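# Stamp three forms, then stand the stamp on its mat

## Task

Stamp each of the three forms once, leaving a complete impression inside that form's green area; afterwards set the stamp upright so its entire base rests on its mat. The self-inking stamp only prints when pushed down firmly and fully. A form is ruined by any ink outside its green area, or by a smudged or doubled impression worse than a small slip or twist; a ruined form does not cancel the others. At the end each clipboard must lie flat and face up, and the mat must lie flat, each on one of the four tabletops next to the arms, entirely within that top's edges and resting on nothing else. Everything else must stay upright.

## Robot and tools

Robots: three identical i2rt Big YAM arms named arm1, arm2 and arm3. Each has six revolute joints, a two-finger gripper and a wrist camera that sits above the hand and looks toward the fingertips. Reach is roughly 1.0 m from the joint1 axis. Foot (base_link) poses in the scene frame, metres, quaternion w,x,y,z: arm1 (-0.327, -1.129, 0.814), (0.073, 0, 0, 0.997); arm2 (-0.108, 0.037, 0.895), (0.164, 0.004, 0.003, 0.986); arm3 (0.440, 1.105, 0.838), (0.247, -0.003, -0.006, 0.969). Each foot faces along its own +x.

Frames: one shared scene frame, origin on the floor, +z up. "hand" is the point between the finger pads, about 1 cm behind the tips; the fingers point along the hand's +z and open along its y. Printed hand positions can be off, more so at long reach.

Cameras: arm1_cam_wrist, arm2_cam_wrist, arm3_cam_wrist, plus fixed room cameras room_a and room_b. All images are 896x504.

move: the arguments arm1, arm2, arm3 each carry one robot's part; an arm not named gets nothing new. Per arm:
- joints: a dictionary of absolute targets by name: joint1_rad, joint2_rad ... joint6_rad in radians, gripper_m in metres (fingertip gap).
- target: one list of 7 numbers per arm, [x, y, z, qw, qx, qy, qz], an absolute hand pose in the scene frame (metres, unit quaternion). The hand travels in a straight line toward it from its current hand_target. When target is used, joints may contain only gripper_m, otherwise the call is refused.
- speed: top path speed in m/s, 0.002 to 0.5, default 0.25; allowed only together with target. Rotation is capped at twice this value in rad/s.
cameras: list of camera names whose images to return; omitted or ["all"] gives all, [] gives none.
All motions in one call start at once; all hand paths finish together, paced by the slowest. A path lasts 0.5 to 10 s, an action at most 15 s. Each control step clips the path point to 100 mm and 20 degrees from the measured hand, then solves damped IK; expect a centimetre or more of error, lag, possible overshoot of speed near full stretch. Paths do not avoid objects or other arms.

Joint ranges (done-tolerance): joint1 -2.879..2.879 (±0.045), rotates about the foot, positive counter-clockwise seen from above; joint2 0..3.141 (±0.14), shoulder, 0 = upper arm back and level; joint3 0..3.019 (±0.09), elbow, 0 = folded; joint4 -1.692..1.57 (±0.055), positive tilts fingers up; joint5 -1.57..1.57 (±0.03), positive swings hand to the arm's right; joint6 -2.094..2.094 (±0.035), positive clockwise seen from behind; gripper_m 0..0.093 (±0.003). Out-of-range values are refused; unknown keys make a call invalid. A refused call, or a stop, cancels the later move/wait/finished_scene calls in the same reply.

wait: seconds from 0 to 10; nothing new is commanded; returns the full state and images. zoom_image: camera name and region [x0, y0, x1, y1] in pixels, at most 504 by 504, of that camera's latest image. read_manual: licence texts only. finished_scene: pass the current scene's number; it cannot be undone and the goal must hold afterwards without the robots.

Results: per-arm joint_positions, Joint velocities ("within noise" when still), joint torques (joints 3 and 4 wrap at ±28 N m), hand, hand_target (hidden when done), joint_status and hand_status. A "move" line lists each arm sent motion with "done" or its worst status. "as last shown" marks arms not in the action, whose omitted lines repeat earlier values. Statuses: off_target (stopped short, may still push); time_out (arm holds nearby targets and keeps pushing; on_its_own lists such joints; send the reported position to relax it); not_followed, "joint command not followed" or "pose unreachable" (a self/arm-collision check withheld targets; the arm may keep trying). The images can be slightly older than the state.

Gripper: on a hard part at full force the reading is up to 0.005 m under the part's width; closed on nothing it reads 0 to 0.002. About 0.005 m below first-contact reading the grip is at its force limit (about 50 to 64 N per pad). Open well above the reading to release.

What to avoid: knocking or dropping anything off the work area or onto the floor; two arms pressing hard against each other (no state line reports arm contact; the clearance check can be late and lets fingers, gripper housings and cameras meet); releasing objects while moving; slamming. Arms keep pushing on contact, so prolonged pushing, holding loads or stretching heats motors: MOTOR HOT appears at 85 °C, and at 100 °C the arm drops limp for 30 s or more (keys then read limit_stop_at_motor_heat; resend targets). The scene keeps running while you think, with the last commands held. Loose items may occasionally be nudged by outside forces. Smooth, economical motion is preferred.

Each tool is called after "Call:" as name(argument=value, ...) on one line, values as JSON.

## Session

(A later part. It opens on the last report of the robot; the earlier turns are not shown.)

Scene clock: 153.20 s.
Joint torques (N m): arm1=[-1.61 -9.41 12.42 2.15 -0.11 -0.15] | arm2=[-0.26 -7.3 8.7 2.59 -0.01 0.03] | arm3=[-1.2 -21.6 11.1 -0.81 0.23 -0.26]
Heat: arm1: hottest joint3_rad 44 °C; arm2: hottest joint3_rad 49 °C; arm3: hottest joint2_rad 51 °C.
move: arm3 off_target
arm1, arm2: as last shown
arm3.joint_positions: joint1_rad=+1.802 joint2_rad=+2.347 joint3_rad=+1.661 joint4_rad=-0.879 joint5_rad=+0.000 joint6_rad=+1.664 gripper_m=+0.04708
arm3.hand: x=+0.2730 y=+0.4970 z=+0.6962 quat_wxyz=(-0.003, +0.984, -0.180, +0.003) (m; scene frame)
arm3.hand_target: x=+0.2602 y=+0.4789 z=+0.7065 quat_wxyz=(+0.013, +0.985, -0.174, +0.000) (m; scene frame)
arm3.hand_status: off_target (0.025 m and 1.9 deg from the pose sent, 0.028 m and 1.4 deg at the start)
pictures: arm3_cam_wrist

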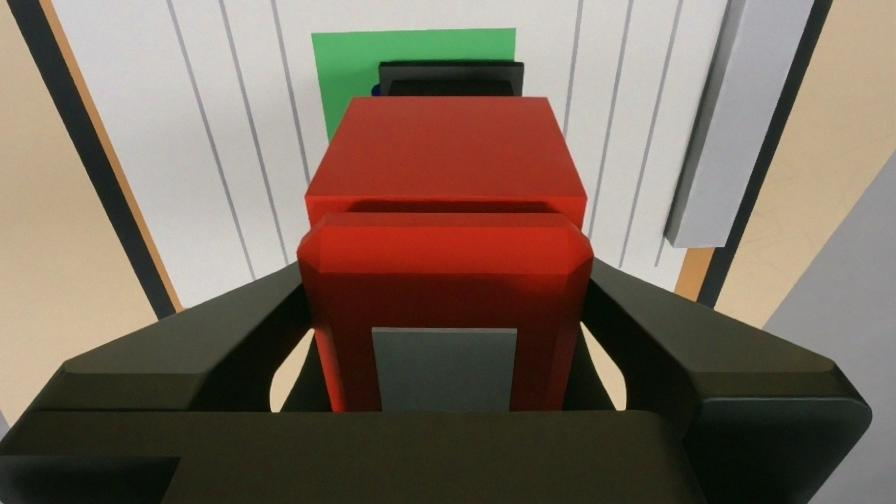

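Call:
move(arm3={"target":[0.259,0.466,0.706,-0.012,-0.9862,0.1655,0],"speed":0.05}, cameras=["arm3_cam_wrist"])

Scene clock: 154.53 s.
Joint torques (N m): arm1=[-1.61 -9.41 12.42 2.14 -0.11 -0.15] | arm2=[-0.38 -6.95 8.7 2.67 -0.01 0.1] | arm3=[-1.08 -21.54 11.45 -0.76 0.19 -0.27]
move: arm3 off_target
arm1.joint_positions: joint1_rad=+0.870 joint2_rad=+1.237 joint3_rad=+1.399 joint4_rad=-1.068 joint5_rad=+0.009 joint6_rad=+0.021 gripper_m=+0.09396
arm1.hand: x=-0.6966 y=-1.4518 z=+1.1928 quat_wxyz=(+0.115, +0.888, +0.324, -0.306) (m; scene frame)
arm2.joint_positions: joint1_rad=-1.415 joint2_rad=+1.006 joint3_rad=+1.392 joint4_rad=-1.221 joint5_rad=+0.006 joint6_rad=-0.005 gripper_m=+0.09398
arm2.hand: x=-0.0343 y=+0.4287 z=+1.3405 quat_wxyz=(-0.273, +0.601, -0.715, -0.230) (m; scene frame)
arm3.joint_positions: joint1_rad=+1.802 joint2_rad=+2.367 joint3_rad=+1.714 joint4_rad=-0.907 joint5_rad=+0.000 joint6_rad=+1.648 gripper_m=+0.04708
arm3.hand: x=+0.2694 y=+0.4841 z=+0.6993 quat_wxyz=(-0.001, +0.985, -0.172, +0.003) (m; scene frame)
arm3.hand_target: x=+0.2591 y=+0.4666 z=+0.7066 quat_wxyz=(+0.013, +0.986, -0.165, +0.000) (m; scene frame)
arm3.hand_status: off_target (0.022 m and 1.7 deg from the pose sent, 0.035 m and 2.4 deg at the start)
pictures: arm3_cam_wrist

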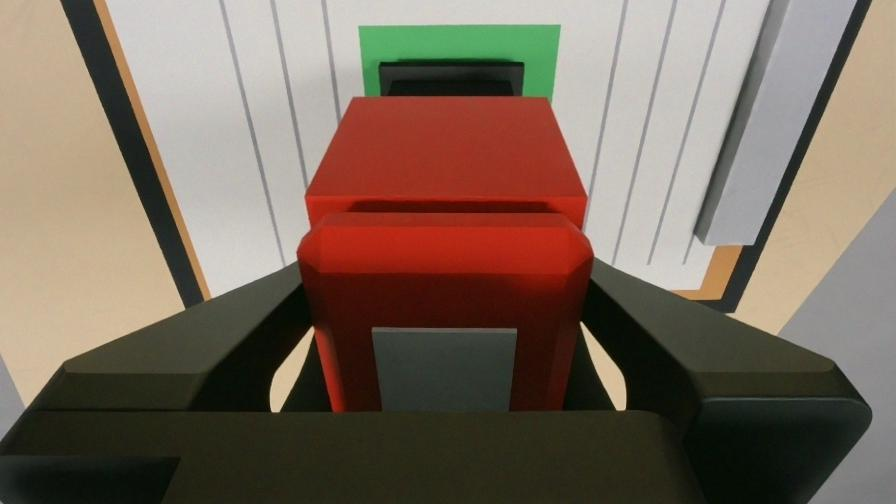

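Call:
move(arm3={"target":[0.257,0.486,0.706,-0.012,-0.9856,0.169,0],"speed":0.05}, cameras=["arm3_cam_wrist"])

Scene clock: 155.77 s.
Joint torques (N m): arm1=[-1.61 -9.41 12.44 2.17 -0.11 -0.16] | arm2=[-0.09 -7.12 8.7 2.7 0 0.09] | arm3=[-0.97 -24.06 6.11 0.51 0.19 -0.26]
move: arm3 off_target
arm1, arm2: as last shown
arm3.joint_positions: joint1_rad=+1.793 joint2_rad=+2.367 joint3_rad=+1.702 joint4_rad=-0.896 joint5_rad=+0.000 joint6_rad=+1.645 gripper_m=+0.04708
arm3.hand: x=+0.2644 y=+0.4881 z=+0.6964 quat_wxyz=(+0.000, +0.985, -0.175, +0.003) (m; scene frame)
arm3.hand_target: x=+0.2571 y=+0.4863 z=+0.7059 quat_wxyz=(+0.011, +0.985, -0.169, +0.000) (m; scene frame)
arm3.hand_status: off_target (0.012 m and 1.6 deg from the pose sent, 0.014 m and 1.5 deg at the start)
pictures: arm3_cam_wrist

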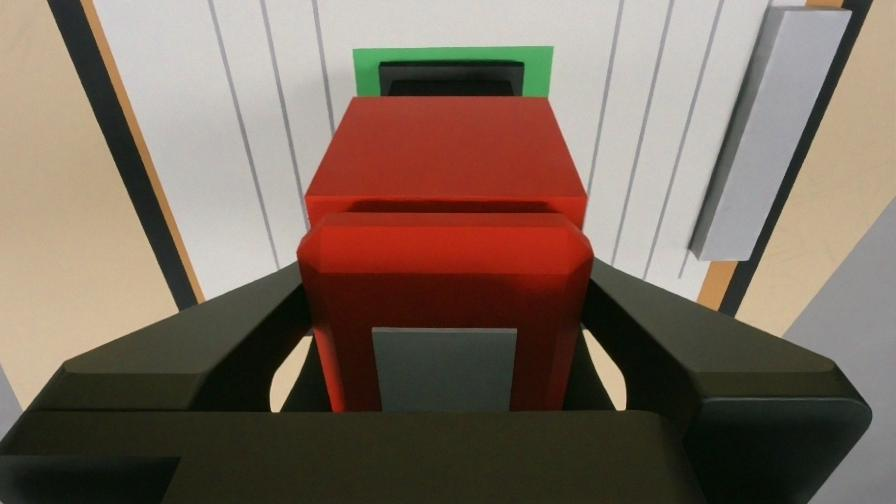

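Call:
move(arm3={"target":[0.270,0.488,0.704,-0.012,-0.9856,0.169,0],"speed":0.05}, cameras=["arm3_cam_wrist"])

Scene clock: 156.87 s.
Joint torques (N m): arm1=[-1.67 -9.35 12.42 2.17 -0.11 -0.15] | arm2=[0.09 -7.06 8.53 2.74 0.01 0.04] | arm3=[0.26 -24.12 5.82 0.4 0.18 -0.1]
move: arm3 off_target
arm1, arm2: as last shown
arm3.joint_positions: joint1_rad=+1.793 joint2_rad=+2.360 joint3_rad=+1.680 joint4_rad=-0.878 joint5_rad=+0.000 joint6_rad=+1.645 gripper_m=+0.04708
arm3.hand: x=+0.2657 y=+0.4924 z=+0.6940 quat_wxyz=(+0.001, +0.985, -0.175, +0.003) (m; scene frame)
arm3.hand_target: x=+0.2700 y=+0.4879 z=+0.7037 quat_wxyz=(+0.012, +0.986, -0.169, +0.000) (m; scene frame)
arm3.hand_status: off_target (0.012 m and 1.5 deg from the pose sent, 0.009 m and 1.6 deg at the start)
pictures: arm3_cam_wrist

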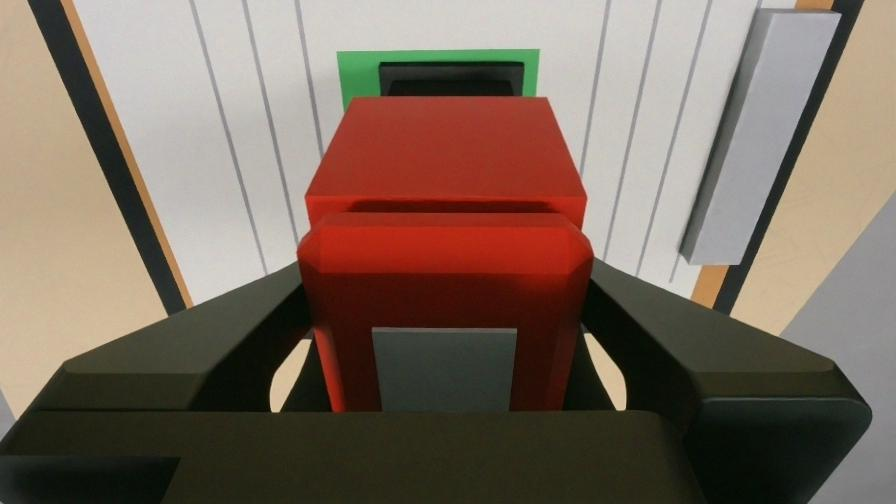

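Call:
move(arm3={"target":[0.278,0.488,0.682,-0.012,-0.9856,0.169,0],"speed":0.05}, cameras=["arm3_cam_wrist"])

Scene clock: 159.23 s.
Joint torques (N m): arm1=[-1.61 -9.41 12.44 2.15 -0.11 -0.15] | arm2=[0.62 -6.89 8.66 2.71 -0.04 0] | arm3=[0.67 -21.71 5.67 0.57 0.15 -0.01]
move: arm3 off_target
arm1, arm2: as last shown
arm3.joint_positions: joint1_rad=+1.803 joint2_rad=+2.360 joint3_rad=+1.677 joint4_rad=-0.843 joint5_rad=+0.001 joint6_rad=+1.645 gripper_m=+0.04708
arm3.hand: x=+0.2699 y=+0.4840 z=+0.6931 quat_wxyz=(+0.017, +0.985, -0.170, +0.001) (m; scene frame)
arm3.hand_target: x=+0.2779 y=+0.4884 z=+0.6822 quat_wxyz=(+0.012, +0.986, -0.169, +0.000) (m; scene frame)
arm3.hand_status: off_target (0.014 m and 0.6 deg from the pose sent, 0.018 m and 1.5 deg at the start)
pictures: arm3_cam_wrist

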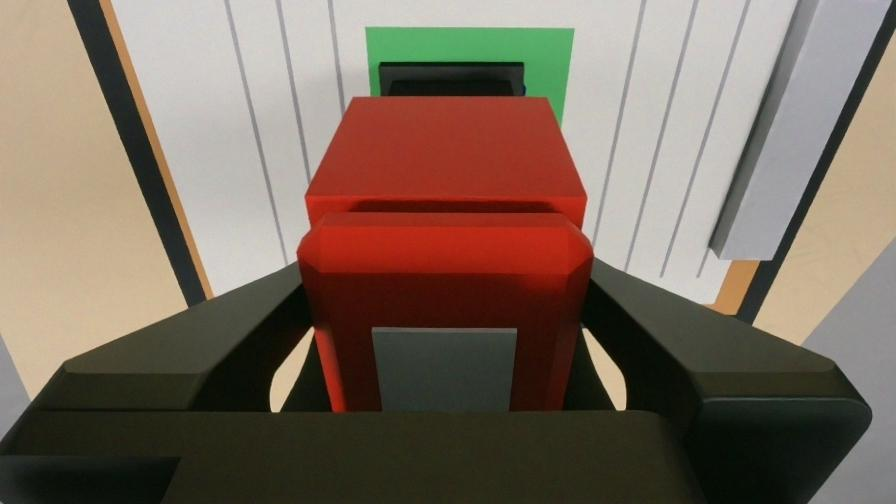

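Call:
move(arm3={"target":[0.263,0.494,0.706,-0.012,-0.9856,0.169,0],"speed":0.05}, cameras=["arm3_cam_wrist"])

Scene clock: 160.43 s.
Joint torques (N m): arm1=[-1.61 -9.41 12.45 2.15 -0.11 -0.16] | arm2=[-0.26 -7.12 8.76 2.63 0.02 0.08] | arm3=[-1.2 -23.88 5.87 -0.66 0.12 -0.22]
move: arm3 off_target
arm1, arm2: as last shown
arm3.joint_positions: joint1_rad=+1.800 joint2_rad=+2.350 joint3_rad=+1.662 joint4_rad=-0.847 joint5_rad=+0.001 joint6_rad=+1.645 gripper_m=+0.04708
arm3.hand: x=+0.2692 y=+0.4897 z=+0.6950 quat_wxyz=(+0.012, +0.985, -0.172, +0.001) (m; scene frame)
arm3.hand_target: x=+0.2632 y=+0.4940 z=+0.7058 quat_wxyz=(+0.012, +0.986, -0.169, +0.000) (m; scene frame)
arm3.hand_status: off_target (0.013 m and 0.4 deg from the pose sent, 0.018 m and 0.6 deg at the start)
pictures: arm3_cam_wrist

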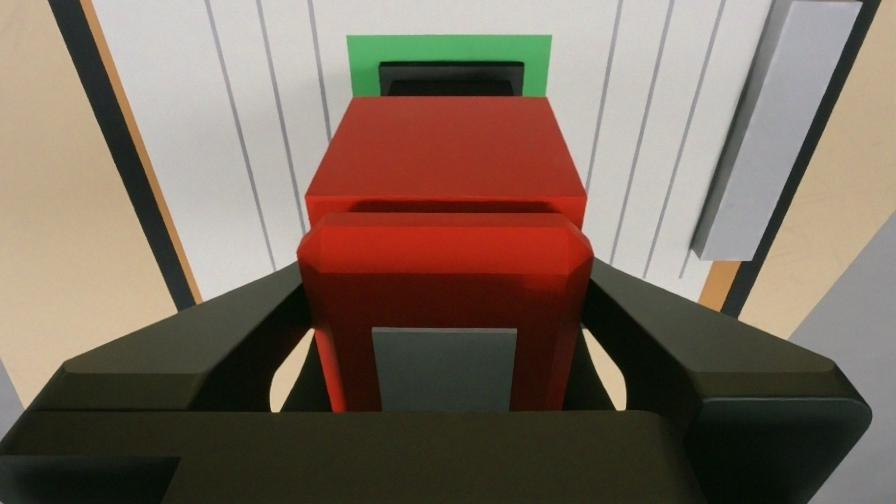

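Call:
move(arm3={"target":[0.263,0.500,0.690,-0.010,-0.9856,0.169,0],"speed":0.05}, cameras=["arm3_cam_wrist"])

Scene clock: 162.47 s.
Joint torques (N m): arm1=[-1.67 -9.41 12.42 2.15 -0.11 -0.15] | arm2=[-0.32 -6.95 8.8 2.59 0 0.09] | arm3=[-1.08 -22.71 5.41 0.47 0.12 -0.22]
move: arm3 done
arm1: as last shown
arm2.joint_positions: joint1_rad=-1.415 joint2_rad=+1.006 joint3_rad=+1.392 joint4_rad=-1.221 joint5_rad=+0.004 joint6_rad=-0.005 gripper_m=+0.09398
arm2.hand: x=-0.0345 y=+0.4288 z=+1.3405 quat_wxyz=(-0.272, +0.601, -0.715, -0.230) (m; scene frame)
arm3.joint_positions: joint1_rad=+1.799 joint2_rad=+2.349 joint3_rad=+1.651 joint4_rad=-0.841 joint5_rad=+0.001 joint6_rad=+1.645 gripper_m=+0.04708
arm3.hand: x=+0.2695 y=+0.4936 z=+0.6923 quat_wxyz=(+0.010, +0.985, -0.172, +0.001) (m; scene frame)
arm3.hand_target: x=+0.2632 y=+0.4997 z=+0.6899 quat_wxyz=(+0.010, +0.986, -0.169, +0.000) (m; scene frame)
arm3.hand_status: done (0.009 m and 0.4 deg from the pose sent, 0.013 m and 0.4 deg at the start)
pictures: arm3_cam_wrist

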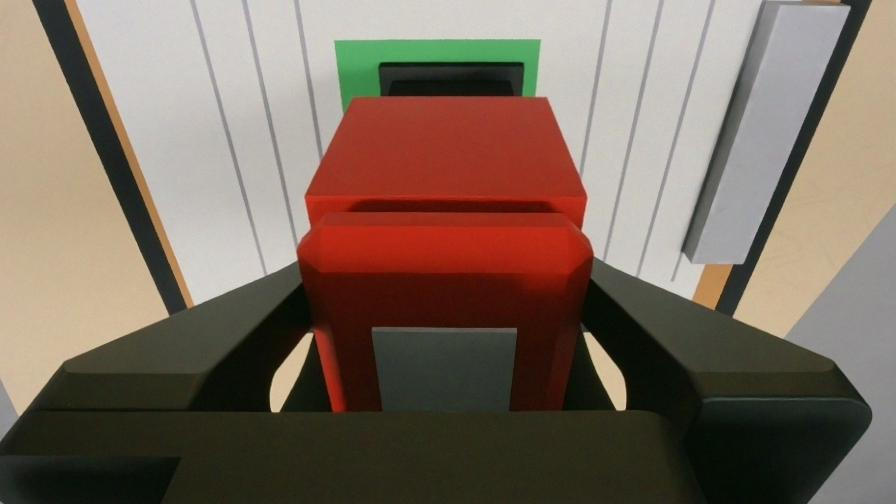

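Call:
move(arm3={"target":[0.264,0.496,0.670,-0.008,-0.9856,0.169,0],"speed":0.05}, cameras=["arm3_cam_wrist"])

Scene clock: 163.50 s.
Joint torques (N m): arm1=[-1.55 -9.41 12.44 2.14 -0.11 -0.16] | arm2=[-0.32 -6.89 8.66 2.69 0.02 0.08] | arm3=[-1.03 -19.55 7.04 1.13 0.14 -0.19]
move: arm3 off_target
arm1, arm2: as last shown
arm3.joint_positions: joint1_rad=+1.798 joint2_rad=+2.349 joint3_rad=+1.651 joint4_rad=-0.839 joint5_rad=+0.001 joint6_rad=+1.635 gripper_m=+0.04708
arm3.hand: x=+0.2692 y=+0.4933 z=+0.6923 quat_wxyz=(+0.011, +0.986, -0.167, +0.001) (m; scene frame)
arm3.hand_target: x=+0.2642 y=+0.4972 z=+0.6707 quat_wxyz=(+0.007, +0.986, -0.164, +0.000) (m; scene frame)
arm3.hand_status: off_target (0.023 m and 0.4 deg from the pose sent, 0.023 m and 0.5 deg at the start)
pictures: arm3_cam_wrist

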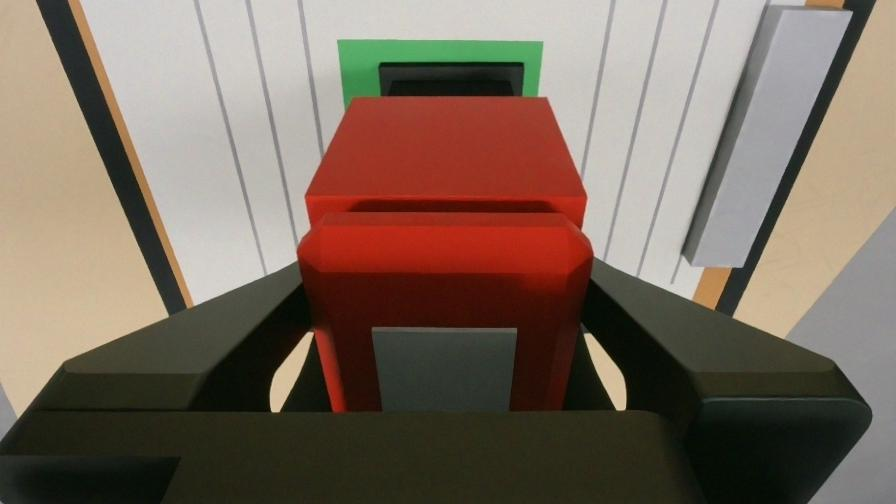

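Call:
move(arm3={"target":[0.265,0.500,0.635,-0.004,-0.9856,0.169,0],"speed":0.06}, cameras=["arm3_cam_wrist"])

Call:
move(arm3={"target":[0.266,0.510,0.59,0,-0.9856,0.169,0],"speed":0.06}, cameras=["arm3_cam_wrist"])

Call:
move(arm3={"target":[0.266,0.518,0.565,0,-0.9856,0.169,0],"speed":0.06}, cameras=["arm3_cam_wrist"])

Scene clock: 164.73 s.
move: arm3 off_target
arm3.hand_status: off_target (0.042 m and 1.0 deg from the pose sent, 0.058 m and 0.8 deg at the start)
pictures: arm3_cam_wrist

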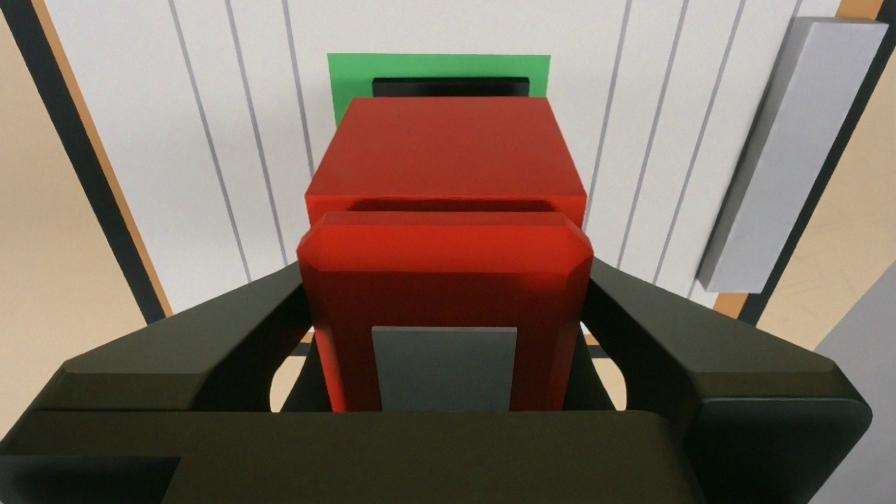

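Scene clock: 166.03 s.
move: arm3 off_target
arm3.hand_status: off_target (0.074 m and 1.8 deg from the pose sent, 0.088 m and 1.4 deg at the start)
pictures: arm3_cam_wrist

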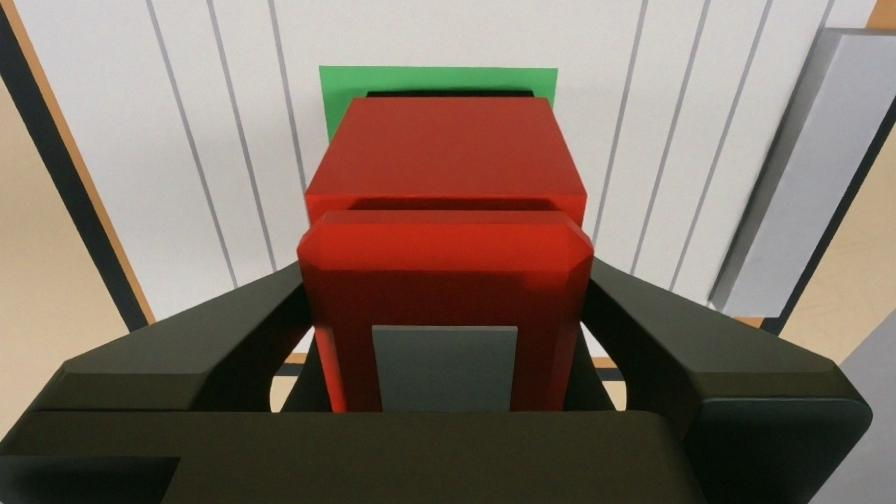

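Scene clock: 167.07 s.
Joint torques (N m): arm1=[-1.61 -9.41 12.44 2.17 -0.11 -0.16] | arm2=[-0.38 -7.18 8.76 2.65 0.03 0.05] | arm3=[-1.26 -12.51 4.68 4.93 0.2 -0.16]
move: arm3 off_target
arm1.joint_positions: joint1_rad=+0.870 joint2_rad=+1.237 joint3_rad=+1.399 joint4_rad=-1.068 joint5_rad=+0.009 joint6_rad=+0.021 gripper_m=+0.09396
arm1.hand: x=-0.6966 y=-1.4518 z=+1.1928 quat_wxyz=(+0.115, +0.888, +0.324, -0.306) (m; scene frame)
arm2.joint_positions: joint1_rad=-1.415 joint2_rad=+1.006 joint3_rad=+1.392 joint4_rad=-1.221 joint5_rad=+0.004 joint6_rad=-0.005 gripper_m=+0.09398
arm2.hand: x=-0.0345 y=+0.4288 z=+1.3405 quat_wxyz=(-0.272, +0.601, -0.715, -0.230) (m; scene frame)
arm3.joint_positions: joint1_rad=+1.796 joint2_rad=+2.390 joint3_rad=+1.625 joint4_rad=-0.750 joint5_rad=+0.001 joint6_rad=+1.635 gripper_m=+0.04708
arm3.hand: x=+0.2688 y=+0.4965 z=+0.6607 quat_wxyz=(+0.022, +0.985, -0.168, +0.000) (m; scene frame)
arm3.hand_target: x=+0.2701 y=+0.5293 z=+0.5765 quat_wxyz=(-0.002, +0.986, -0.169, +0.001) (m; scene frame)
arm3.hand_status: off_target (0.098 m and 2.6 deg from the pose sent, 0.101 m and 1.8 deg at the start)
pictures: arm3_cam_wrist

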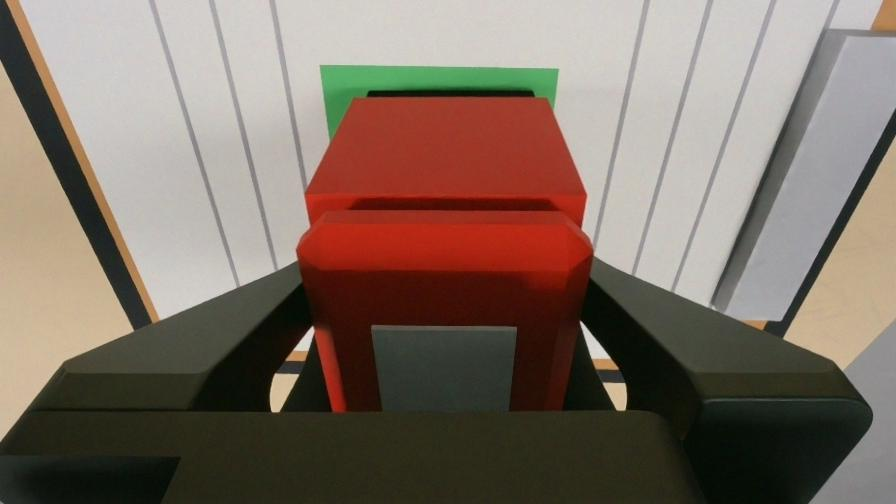

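Full stroke, stable. Unload and lift, then view.

Call:
move(arm3={"target":[0.266,0.500,0.645,-0.004,-0.9856,0.169,0],"speed":0.08}, cameras=[])

Call:
move(arm3={"target":[0.266,0.495,0.735,-0.008,-0.9856,0.169,0],"speed":0.1}, cameras=[])

Call:
move(arm3={"target":[0.22,0.60,0.86,0,-0.985,0.174,0],"speed":0.2}, cameras=[])

Call:
move(arm3={"target":[0.0,0.66,0.85,0,-0.766,-0.643,0],"speed":0.25}, cameras=["arm2_cam_wrist","arm3_cam_wrist"])

Call:
zoom_image(camera="arm2_cam_wrist", region=[530, 110, 660, 280])

Scene clock: 168.77 s.
move: arm3 off_target
arm3.hand_status: off_target (0.025 m and 1.8 deg from the pose sent, 0.016 m and 2.1 deg at the start)
pictures: none

Scene clock: 170.40 s.
move: arm3 off_target
arm3.hand_status: off_target (0.016 m and 1.2 deg from the pose sent, 0.066 m and 1.4 deg at the start)
pictures: none

Scene clock: 172.13 s.
move: arm3 done
arm3.hand_status: done (0.008 m and 1.5 deg from the pose sent, 0.176 m and 0.3 deg at the start)
pictures: none

Scene clock: 176.63 s.
Joint torques (N m): arm1=[-1.61 -9.35 12.45 2.15 -0.12 -0.15] | arm2=[0.38 -7.18 8.65 2.81 -0.01 0.06] | arm3=[-1.08 -19.78 12.89 -0.73 -0.27 -0.24]
move: arm3 off_target
arm1.joint_positions: joint1_rad=+0.870 joint2_rad=+1.237 joint3_rad=+1.399 joint4_rad=-1.068 joint5_rad=+0.009 joint6_rad=+0.021 gripper_m=+0.09396
arm1.hand: x=-0.6966 y=-1.4518 z=+1.1928 quat_wxyz=(+0.115, +0.888, +0.324, -0.306) (m; scene frame)
arm2.joint_positions: joint1_rad=-1.415 joint2_rad=+1.006 joint3_rad=+1.392 joint4_rad=-1.221 joint5_rad=+0.004 joint6_rad=-0.005 gripper_m=+0.09398
arm2.hand: x=-0.0345 y=+0.4288 z=+1.3405 quat_wxyz=(-0.272, +0.601, -0.715, -0.230) (m; scene frame)
arm3.joint_positions: joint1_rad=+1.299 joint2_rad=+2.085 joint3_rad=+1.616 joint4_rad=-1.119 joint5_rad=+0.013 joint6_rad=-0.582 gripper_m=+0.04704
arm3.hand: x=+0.0166 y=+0.6743 z=+0.8391 quat_wxyz=(-0.009, +0.771, +0.637, +0.014) (m; scene frame)
arm3.hand_target: x=-0.0005 y=+0.6616 z=+0.8506 quat_wxyz=(-0.005, +0.766, +0.643, -0.002) (m; scene frame)
arm3.hand_status: off_target (0.024 m and 2.1 deg from the pose sent, 0.228 m and 101.2 deg at the start)
pictures: arm2_cam_wrist, arm3_cam_wrist

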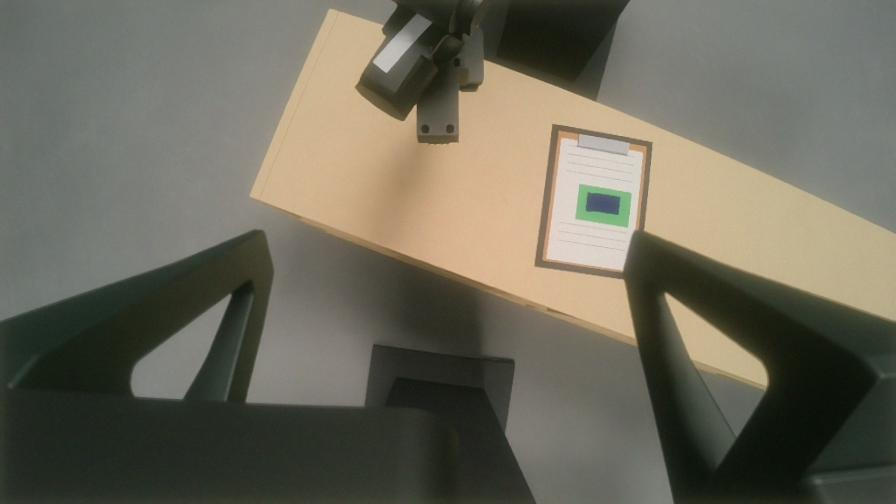

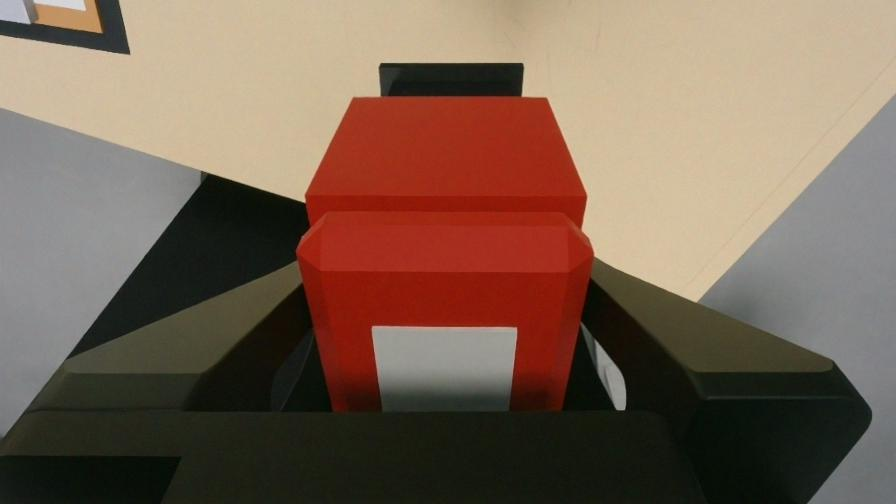

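Scaled by 2.965 from the camera's 896x504 image, which has a finer 1280x720 frame.

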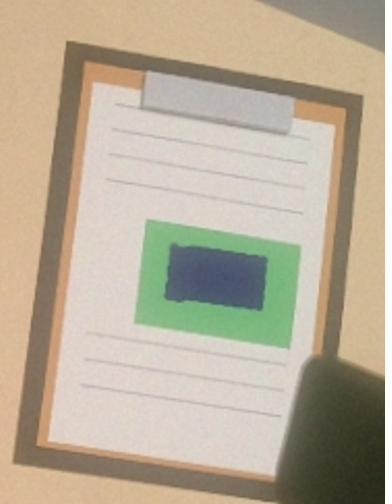

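Call:
move(arm3={"target":[-0.012,0.645,0.73,0,-0.766,-0.643,0.015],"speed":0.15}, cameras=[])

Call:
move(arm3={"target":[-0.012,0.645,0.679,0,-0.766,-0.643,0.015],"speed":0.06}, cameras=["arm3_cam_wrist"])

Scene clock: 178.37 s.
move: arm3 off_target
arm3.hand_status: off_target (0.033 m and 3.7 deg from the pose sent, 0.117 m and 3.6 deg at the start)
pictures: none

Scene clock: 179.73 s.
Joint torques (N m): arm1=[-1.67 -9.41 12.42 2.15 -0.12 -0.15] | arm2=[0.15 -6.48 8.73 2.65 0.01 0.07] | arm3=[-0.79 -19.37 11.26 1.31 -0.24 -0.24]
move: arm3 off_target
arm1.joint_positions: joint1_rad=+0.870 joint2_rad=+1.237 joint3_rad=+1.399 joint4_rad=-1.068 joint5_rad=+0.009 joint6_rad=+0.021 gripper_m=+0.09396
arm1.hand: x=-0.6966 y=-1.4518 z=+1.1928 quat_wxyz=(+0.115, +0.888, +0.324, -0.306) (m; scene frame)
arm2.joint_positions: joint1_rad=-1.415 joint2_rad=+1.006 joint3_rad=+1.392 joint4_rad=-1.221 joint5_rad=+0.004 joint6_rad=-0.005 gripper_m=+0.09398
arm2.hand: x=-0.0345 y=+0.4288 z=+1.3405 quat_wxyz=(-0.272, +0.601, -0.715, -0.230) (m; scene frame)
arm3.joint_positions: joint1_rad=+1.299 joint2_rad=+2.342 joint3_rad=+1.620 joint4_rad=-0.859 joint5_rad=+0.006 joint6_rad=-0.593 gripper_m=+0.04704
arm3.hand: x=+0.0086 y=+0.6644 z=+0.6868 quat_wxyz=(-0.004, +0.767, +0.641, +0.011) (m; scene frame)
arm3.hand_target: x=-0.0107 y=+0.6465 z=+0.6803 quat_wxyz=(+0.000, +0.763, +0.647, -0.015) (m; scene frame)
arm3.hand_status: off_target (0.029 m and 3.1 deg from the pose sent, 0.049 m and 3.7 deg at the start)
pictures: arm3_cam_wrist

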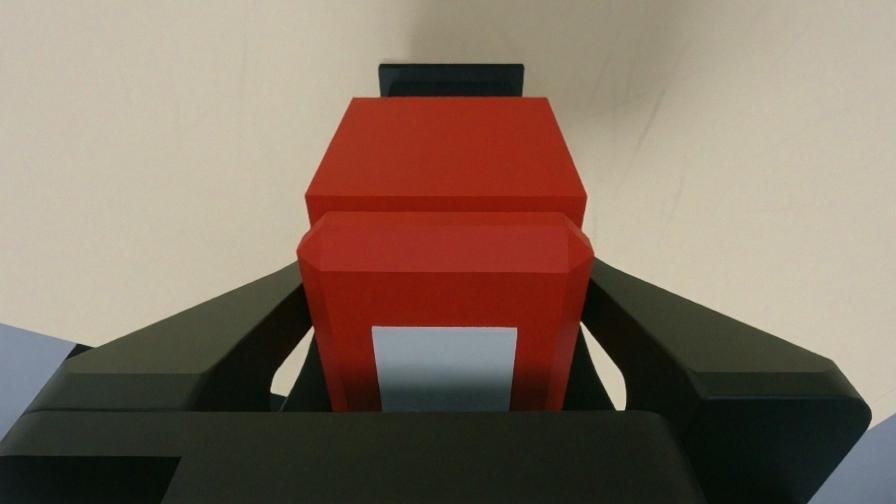

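Call:
move(arm3={"target":[-0.011,0.646,0.674,0,-0.766,-0.643,0.01],"speed":0.04}, cameras=[])

Call:
move(arm3={"joints":{"gripper_m":0.08}}, cameras=["arm3_cam_wrist"])

Call:
move(arm3={"target":[0.010,0.660,0.84,0,-0.766,-0.643,0],"speed":0.1}, cameras=["arm3_cam_wrist"])

Call:
move(arm3={"target":[0.10,0.80,1.2,0,-0.766,-0.643,0],"speed":0.3}, cameras=[])

Call:
move(arm3={"joints":{"joint1_rad":-0.3}}, cameras=["arm2_cam_wrist","arm3_cam_wrist"])

Scene clock: 180.93 s.
move: arm3 off_target
arm3.hand_status: off_target (0.030 m and 2.5 deg from the pose sent, 0.030 m and 2.5 deg at the start)
pictures: none

Scene clock: 181.67 s.
move: arm3 done
arm3.joint_status: all done
pictures: arm3_cam_wrist

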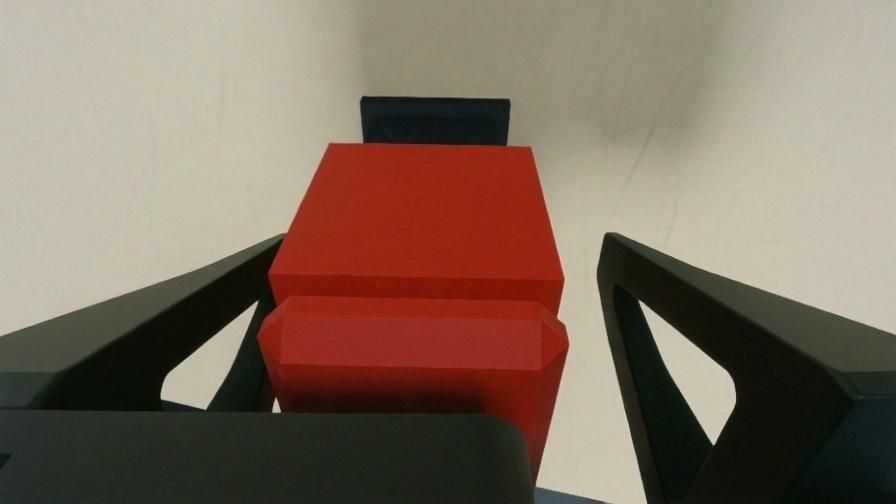

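Scene clock: 183.97 s.
move: arm3 done
arm3.hand_status: done (0.005 m and 0.5 deg from the pose sent, 0.163 m and 0.8 deg at the start)
pictures: arm3_cam_wrist

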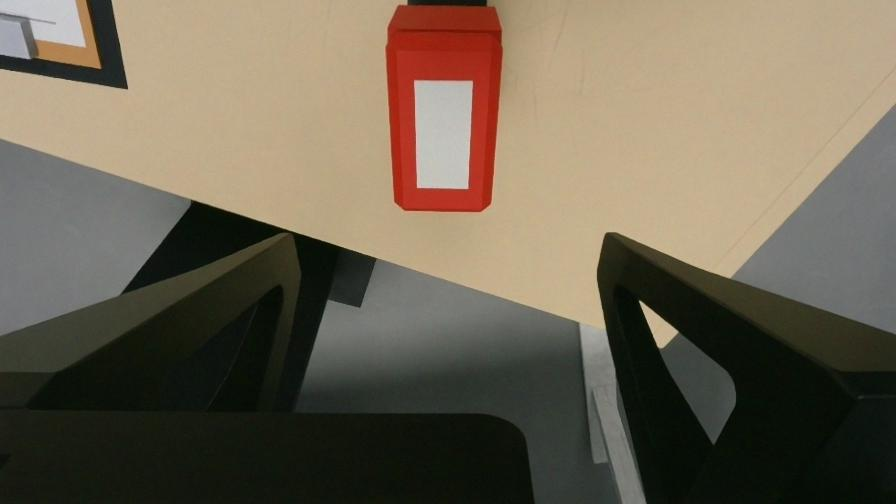

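Scene clock: 186.30 s.
move: arm3 off_target
arm3.hand_status: off_target (0.017 m and 4.5 deg from the pose sent, 0.400 m and 0.5 deg at the start; a joint's target at an end of its range on 32 of 70 steps)
pictures: none

Scene clock: 188.47 s.
Joint torques (N m): arm1=[-1.61 -9.35 12.44 2.17 -0.12 -0.16] | arm2=[-0.44 -7.18 8.49 2.74 0 0.06] | arm3=[-0.32 -12.51 13.2 -0.43 -0.2 -0.27]
move: arm3 done
arm1.joint_positions: joint1_rad=+0.870 joint2_rad=+1.237 joint3_rad=+1.399 joint4_rad=-1.068 joint5_rad=+0.009 joint6_rad=+0.021 gripper_m=+0.09396
arm1.hand: x=-0.6966 y=-1.4518 z=+1.1928 quat_wxyz=(+0.115, +0.888, +0.324, -0.306) (m; scene frame)
arm2.joint_positions: joint1_rad=-1.415 joint2_rad=+1.006 joint3_rad=+1.392 joint4_rad=-1.221 joint5_rad=+0.004 joint6_rad=-0.005 gripper_m=+0.09398
arm2.hand: x=-0.0345 y=+0.4288 z=+1.3405 quat_wxyz=(-0.272, +0.601, -0.715, -0.230) (m; scene frame)
arm3.joint_positions: joint1_rad=-0.305 joint2_rad=+1.474 joint3_rad=+1.685 joint4_rad=-1.705 joint5_rad=+0.000 joint6_rad=-0.636 gripper_m=+0.07994
arm3.joint_status: all done
arm3.hand: x=+0.1284 y=+1.4230 z=+1.1879 quat_wxyz=(-0.031, +0.996, -0.084, -0.025) (m; scene frame)
pictures: arm2_cam_wrist, arm3_cam_wrist

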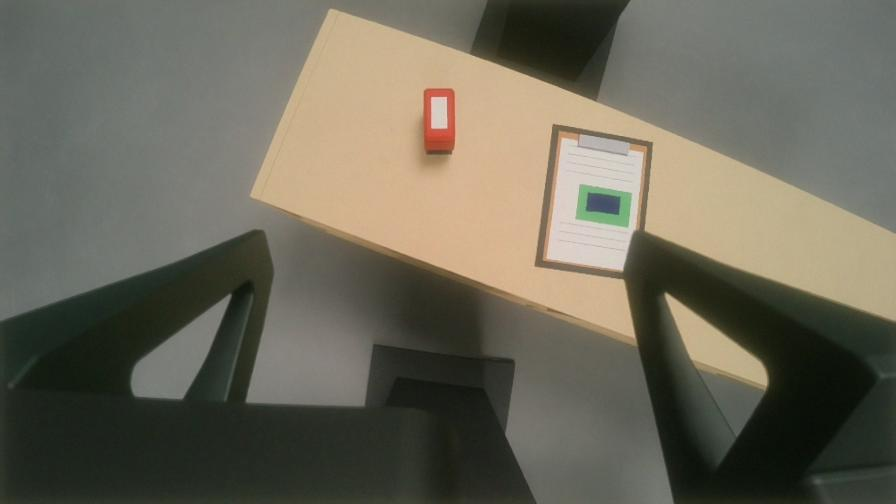

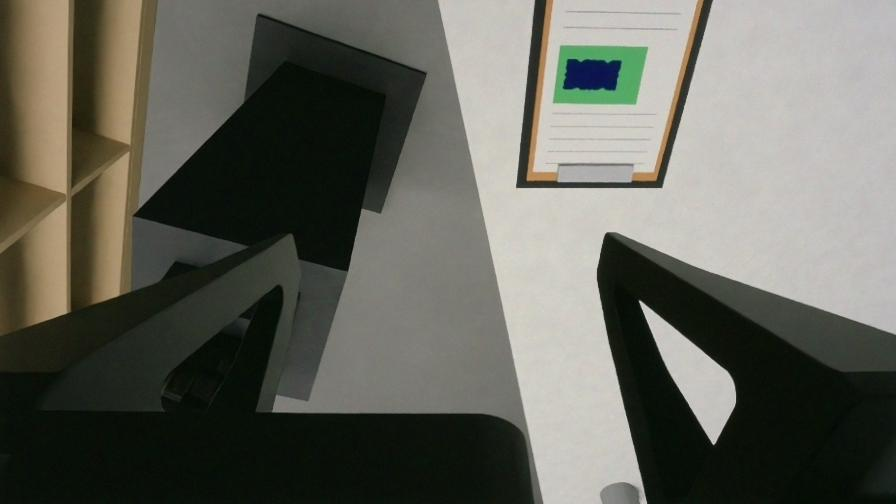

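Call:
move(arm2={"target":[0.01,0.64,0.90,0,-0.643,0.766,0],"speed":0.25}, cameras=["arm2_cam_wrist","room_a"])

Scene clock: 191.53 s.
Joint torques (N m): arm1=[-1.67 -9.47 12.44 2.15 -0.11 -0.16] | arm2=[-0.79 -21.71 9.06 -0.06 0.14 -0.16] | arm3=[-0.38 -12.69 13.27 -0.47 -0.19 -0.25]
move: arm2 off_target
arm1, arm3: as last shown
arm2.joint_positions: joint1_rad=-1.421 joint2_rad=+2.074 joint3_rad=+1.595 joint4_rad=-1.089 joint5_rad=+0.004 joint6_rad=-0.005 gripper_m=+0.09398
arm2.hand: x=+0.0004 y=+0.6310 z=+0.8983 quat_wxyz=(+0.003, +0.643, -0.766, -0.001) (m; scene frame)
arm2.hand_target: x=+0.0092 y=+0.6394 z=+0.9013 quat_wxyz=(+0.000, +0.642, -0.767, -0.001) (m; scene frame)
arm2.hand_status: off_target (0.013 m and 0.3 deg from the pose sent, 0.491 m and 41.8 deg at the start)
pictures: arm2_cam_wrist, room_a

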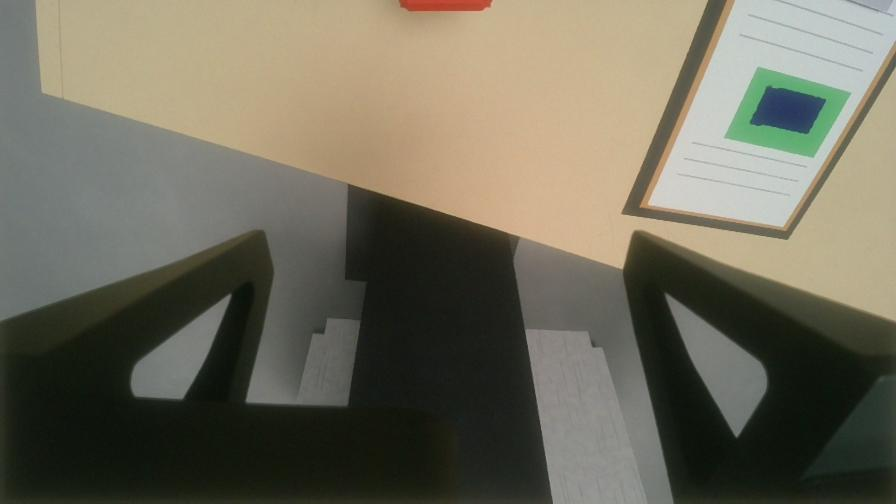

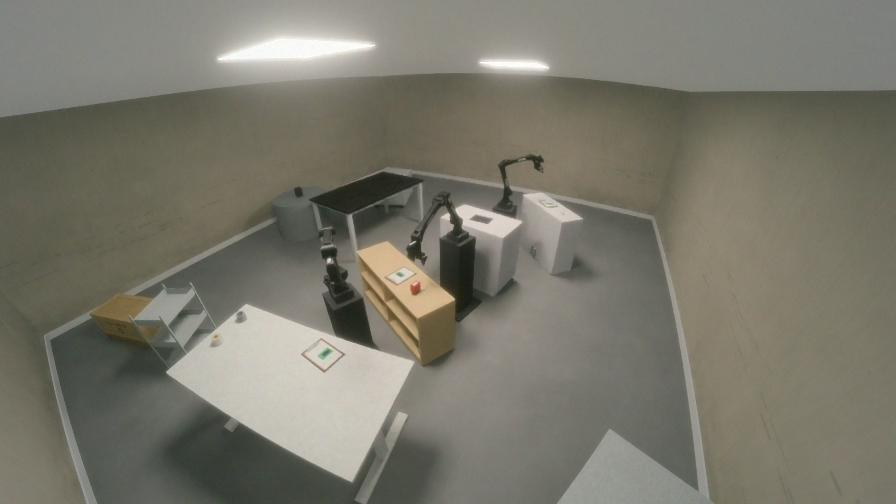

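Call:
move(arm2={"target":[0.022,0.712,0.87,0,-0.643,0.766,0],"speed":0.15}, cameras=["arm2_cam_wrist"])

Scene clock: 193.10 s.
Joint torques (N m): arm1=[-1.61 -9.35 12.45 2.17 -0.11 -0.16] | arm2=[-0.21 -23.94 9.83 -0.36 0.18 -0.19] | arm3=[-0.32 -12.57 13.22 -0.43 -0.2 -0.24]
move: arm2 off_target
arm1, arm3: as last shown
arm2.joint_positions: joint1_rad=-1.421 joint2_rad=+2.287 joint3_rad=+1.908 joint4_rad=-1.179 joint5_rad=+0.006 joint6_rad=-0.005 gripper_m=+0.09398
arm2.hand: x=+0.0139 y=+0.7057 z=+0.8747 quat_wxyz=(-0.001, +0.643, -0.766, -0.003) (m; scene frame)
arm2.hand_target: x=+0.0221 y=+0.7117 z=+0.8700 quat_wxyz=(-0.001, +0.643, -0.766, +0.000) (m; scene frame)
arm2.hand_status: off_target (0.011 m and 0.4 deg from the pose sent, 0.088 m and 0.3 deg at the start)
pictures: arm2_cam_wrist

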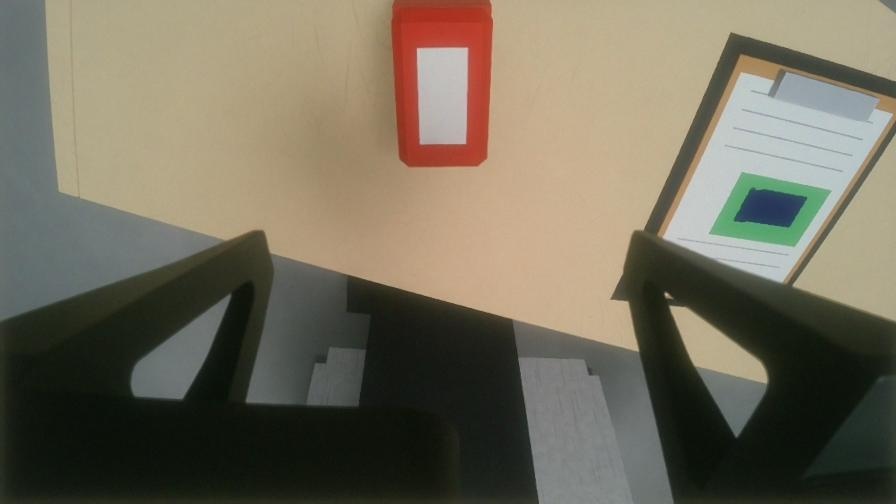

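Call:
move(arm2={"target":[0.022,0.722,0.78,0,-0.643,0.766,0],"speed":0.12}, cameras=["arm2_cam_wrist"])

Call:
move(arm2={"target":[0.022,0.722,0.73,0,-0.643,0.766,0],"speed":0.08}, cameras=["arm2_cam_wrist"])

Scene clock: 195.00 s.
move: arm2 off_target
arm2.hand_status: off_target (0.017 m and 1.6 deg from the pose sent, 0.096 m and 0.4 deg at the start)
pictures: arm2_cam_wrist

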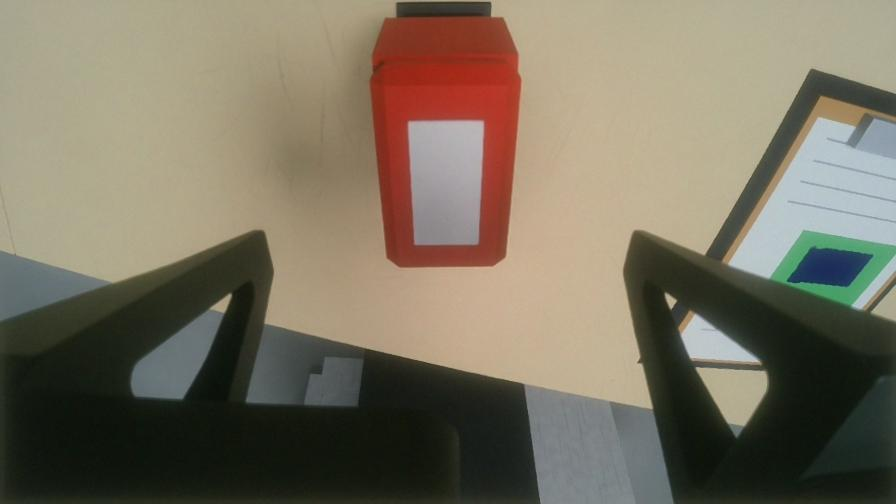

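Scene clock: 196.53 s.
Joint torques (N m): arm1=[-1.61 -9.41 12.42 2.14 -0.11 -0.16] | arm2=[-0.15 -25.17 8.75 1.03 0.11 -0.12] | arm3=[-0.26 -12.75 13.18 -0.43 -0.22 -0.23]
move: arm2 off_target
arm1.joint_positions: joint1_rad=+0.870 joint2_rad=+1.237 joint3_rad=+1.399 joint4_rad=-1.068 joint5_rad=+0.009 joint6_rad=+0.021 gripper_m=+0.09396
arm1.hand: x=-0.6966 y=-1.4518 z=+1.1928 quat_wxyz=(+0.115, +0.888, +0.324, -0.306) (m; scene frame)
arm2.joint_positions: joint1_rad=-1.421 joint2_rad=+2.511 joint3_rad=+1.941 joint4_rad=-1.018 joint5_rad=+0.006 joint6_rad=-0.005 gripper_m=+0.09398
arm2.hand: x=+0.0136 y=+0.7105 z=+0.7376 quat_wxyz=(+0.010, +0.643, -0.766, +0.006) (m; scene frame)
arm2.hand_target: x=+0.0219 y=+0.7215 z=+0.7303 quat_wxyz=(+0.000, +0.643, -0.766, +0.000) (m; scene frame)
arm2.hand_status: off_target (0.016 m and 1.3 deg from the pose sent, 0.058 m and 1.6 deg at the start)
arm3.joint_positions: joint1_rad=-0.305 joint2_rad=+1.474 joint3_rad=+1.685 joint4_rad=-1.705 joint5_rad=+0.000 joint6_rad=-0.636 gripper_m=+0.07994
arm3.hand: x=+0.1284 y=+1.4230 z=+1.1879 quat_wxyz=(-0.031, +0.996, -0.084, -0.025) (m; scene frame)
pictures: arm2_cam_wrist

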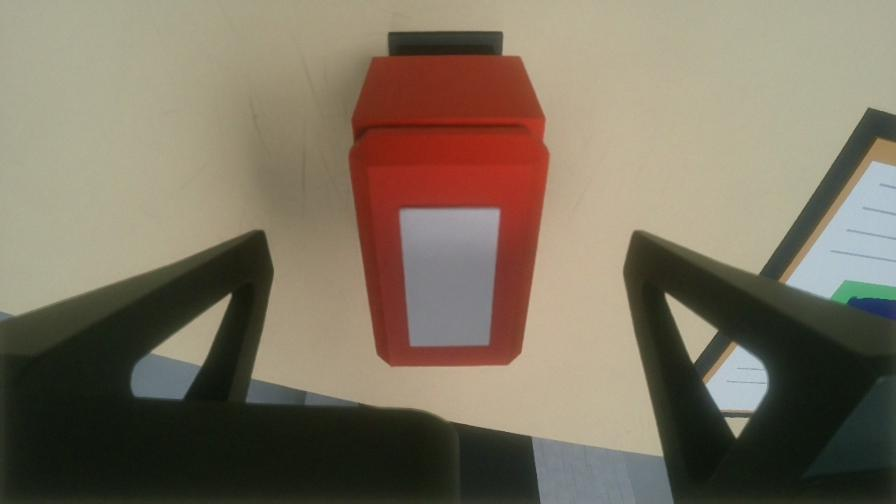

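Call:
move(arm2={"target":[0.022,0.722,0.691,0,-0.643,0.766,0],"speed":0.08}, cameras=["arm2_cam_wrist"])

Scene clock: 199.23 s.
Joint torques (N m): arm1=[-1.61 -9.41 12.45 2.15 -0.12 -0.15] | arm2=[-0.62 -25 8.39 1.09 0.15 -0.18] | arm3=[-0.44 -12.51 13.29 -0.4 -0.18 -0.23]
move: arm2 off_target
arm1, arm3: as last shown
arm2.joint_positions: joint1_rad=-1.421 joint2_rad=+2.579 joint3_rad=+1.964 joint4_rad=-0.972 joint5_rad=+0.006 joint6_rad=-0.005 gripper_m=+0.09398
arm2.hand: x=+0.0134 y=+0.7115 z=+0.6992 quat_wxyz=(+0.010, +0.643, -0.766, +0.006) (m; scene frame)
arm2.hand_target: x=+0.0219 y=+0.7212 z=+0.6913 quat_wxyz=(+0.000, +0.643, -0.766, +0.000) (m; scene frame)
arm2.hand_status: off_target (0.016 m and 1.3 deg from the pose sent, 0.049 m and 1.3 deg at the start)
pictures: arm2_cam_wrist

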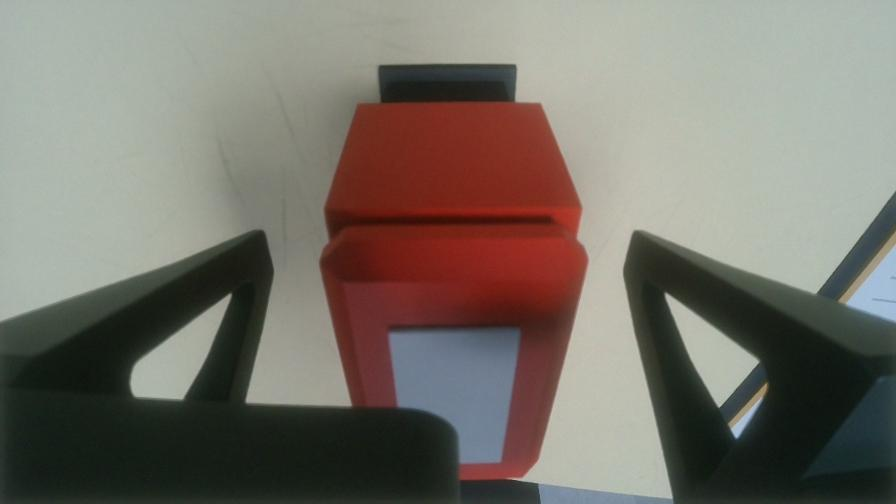

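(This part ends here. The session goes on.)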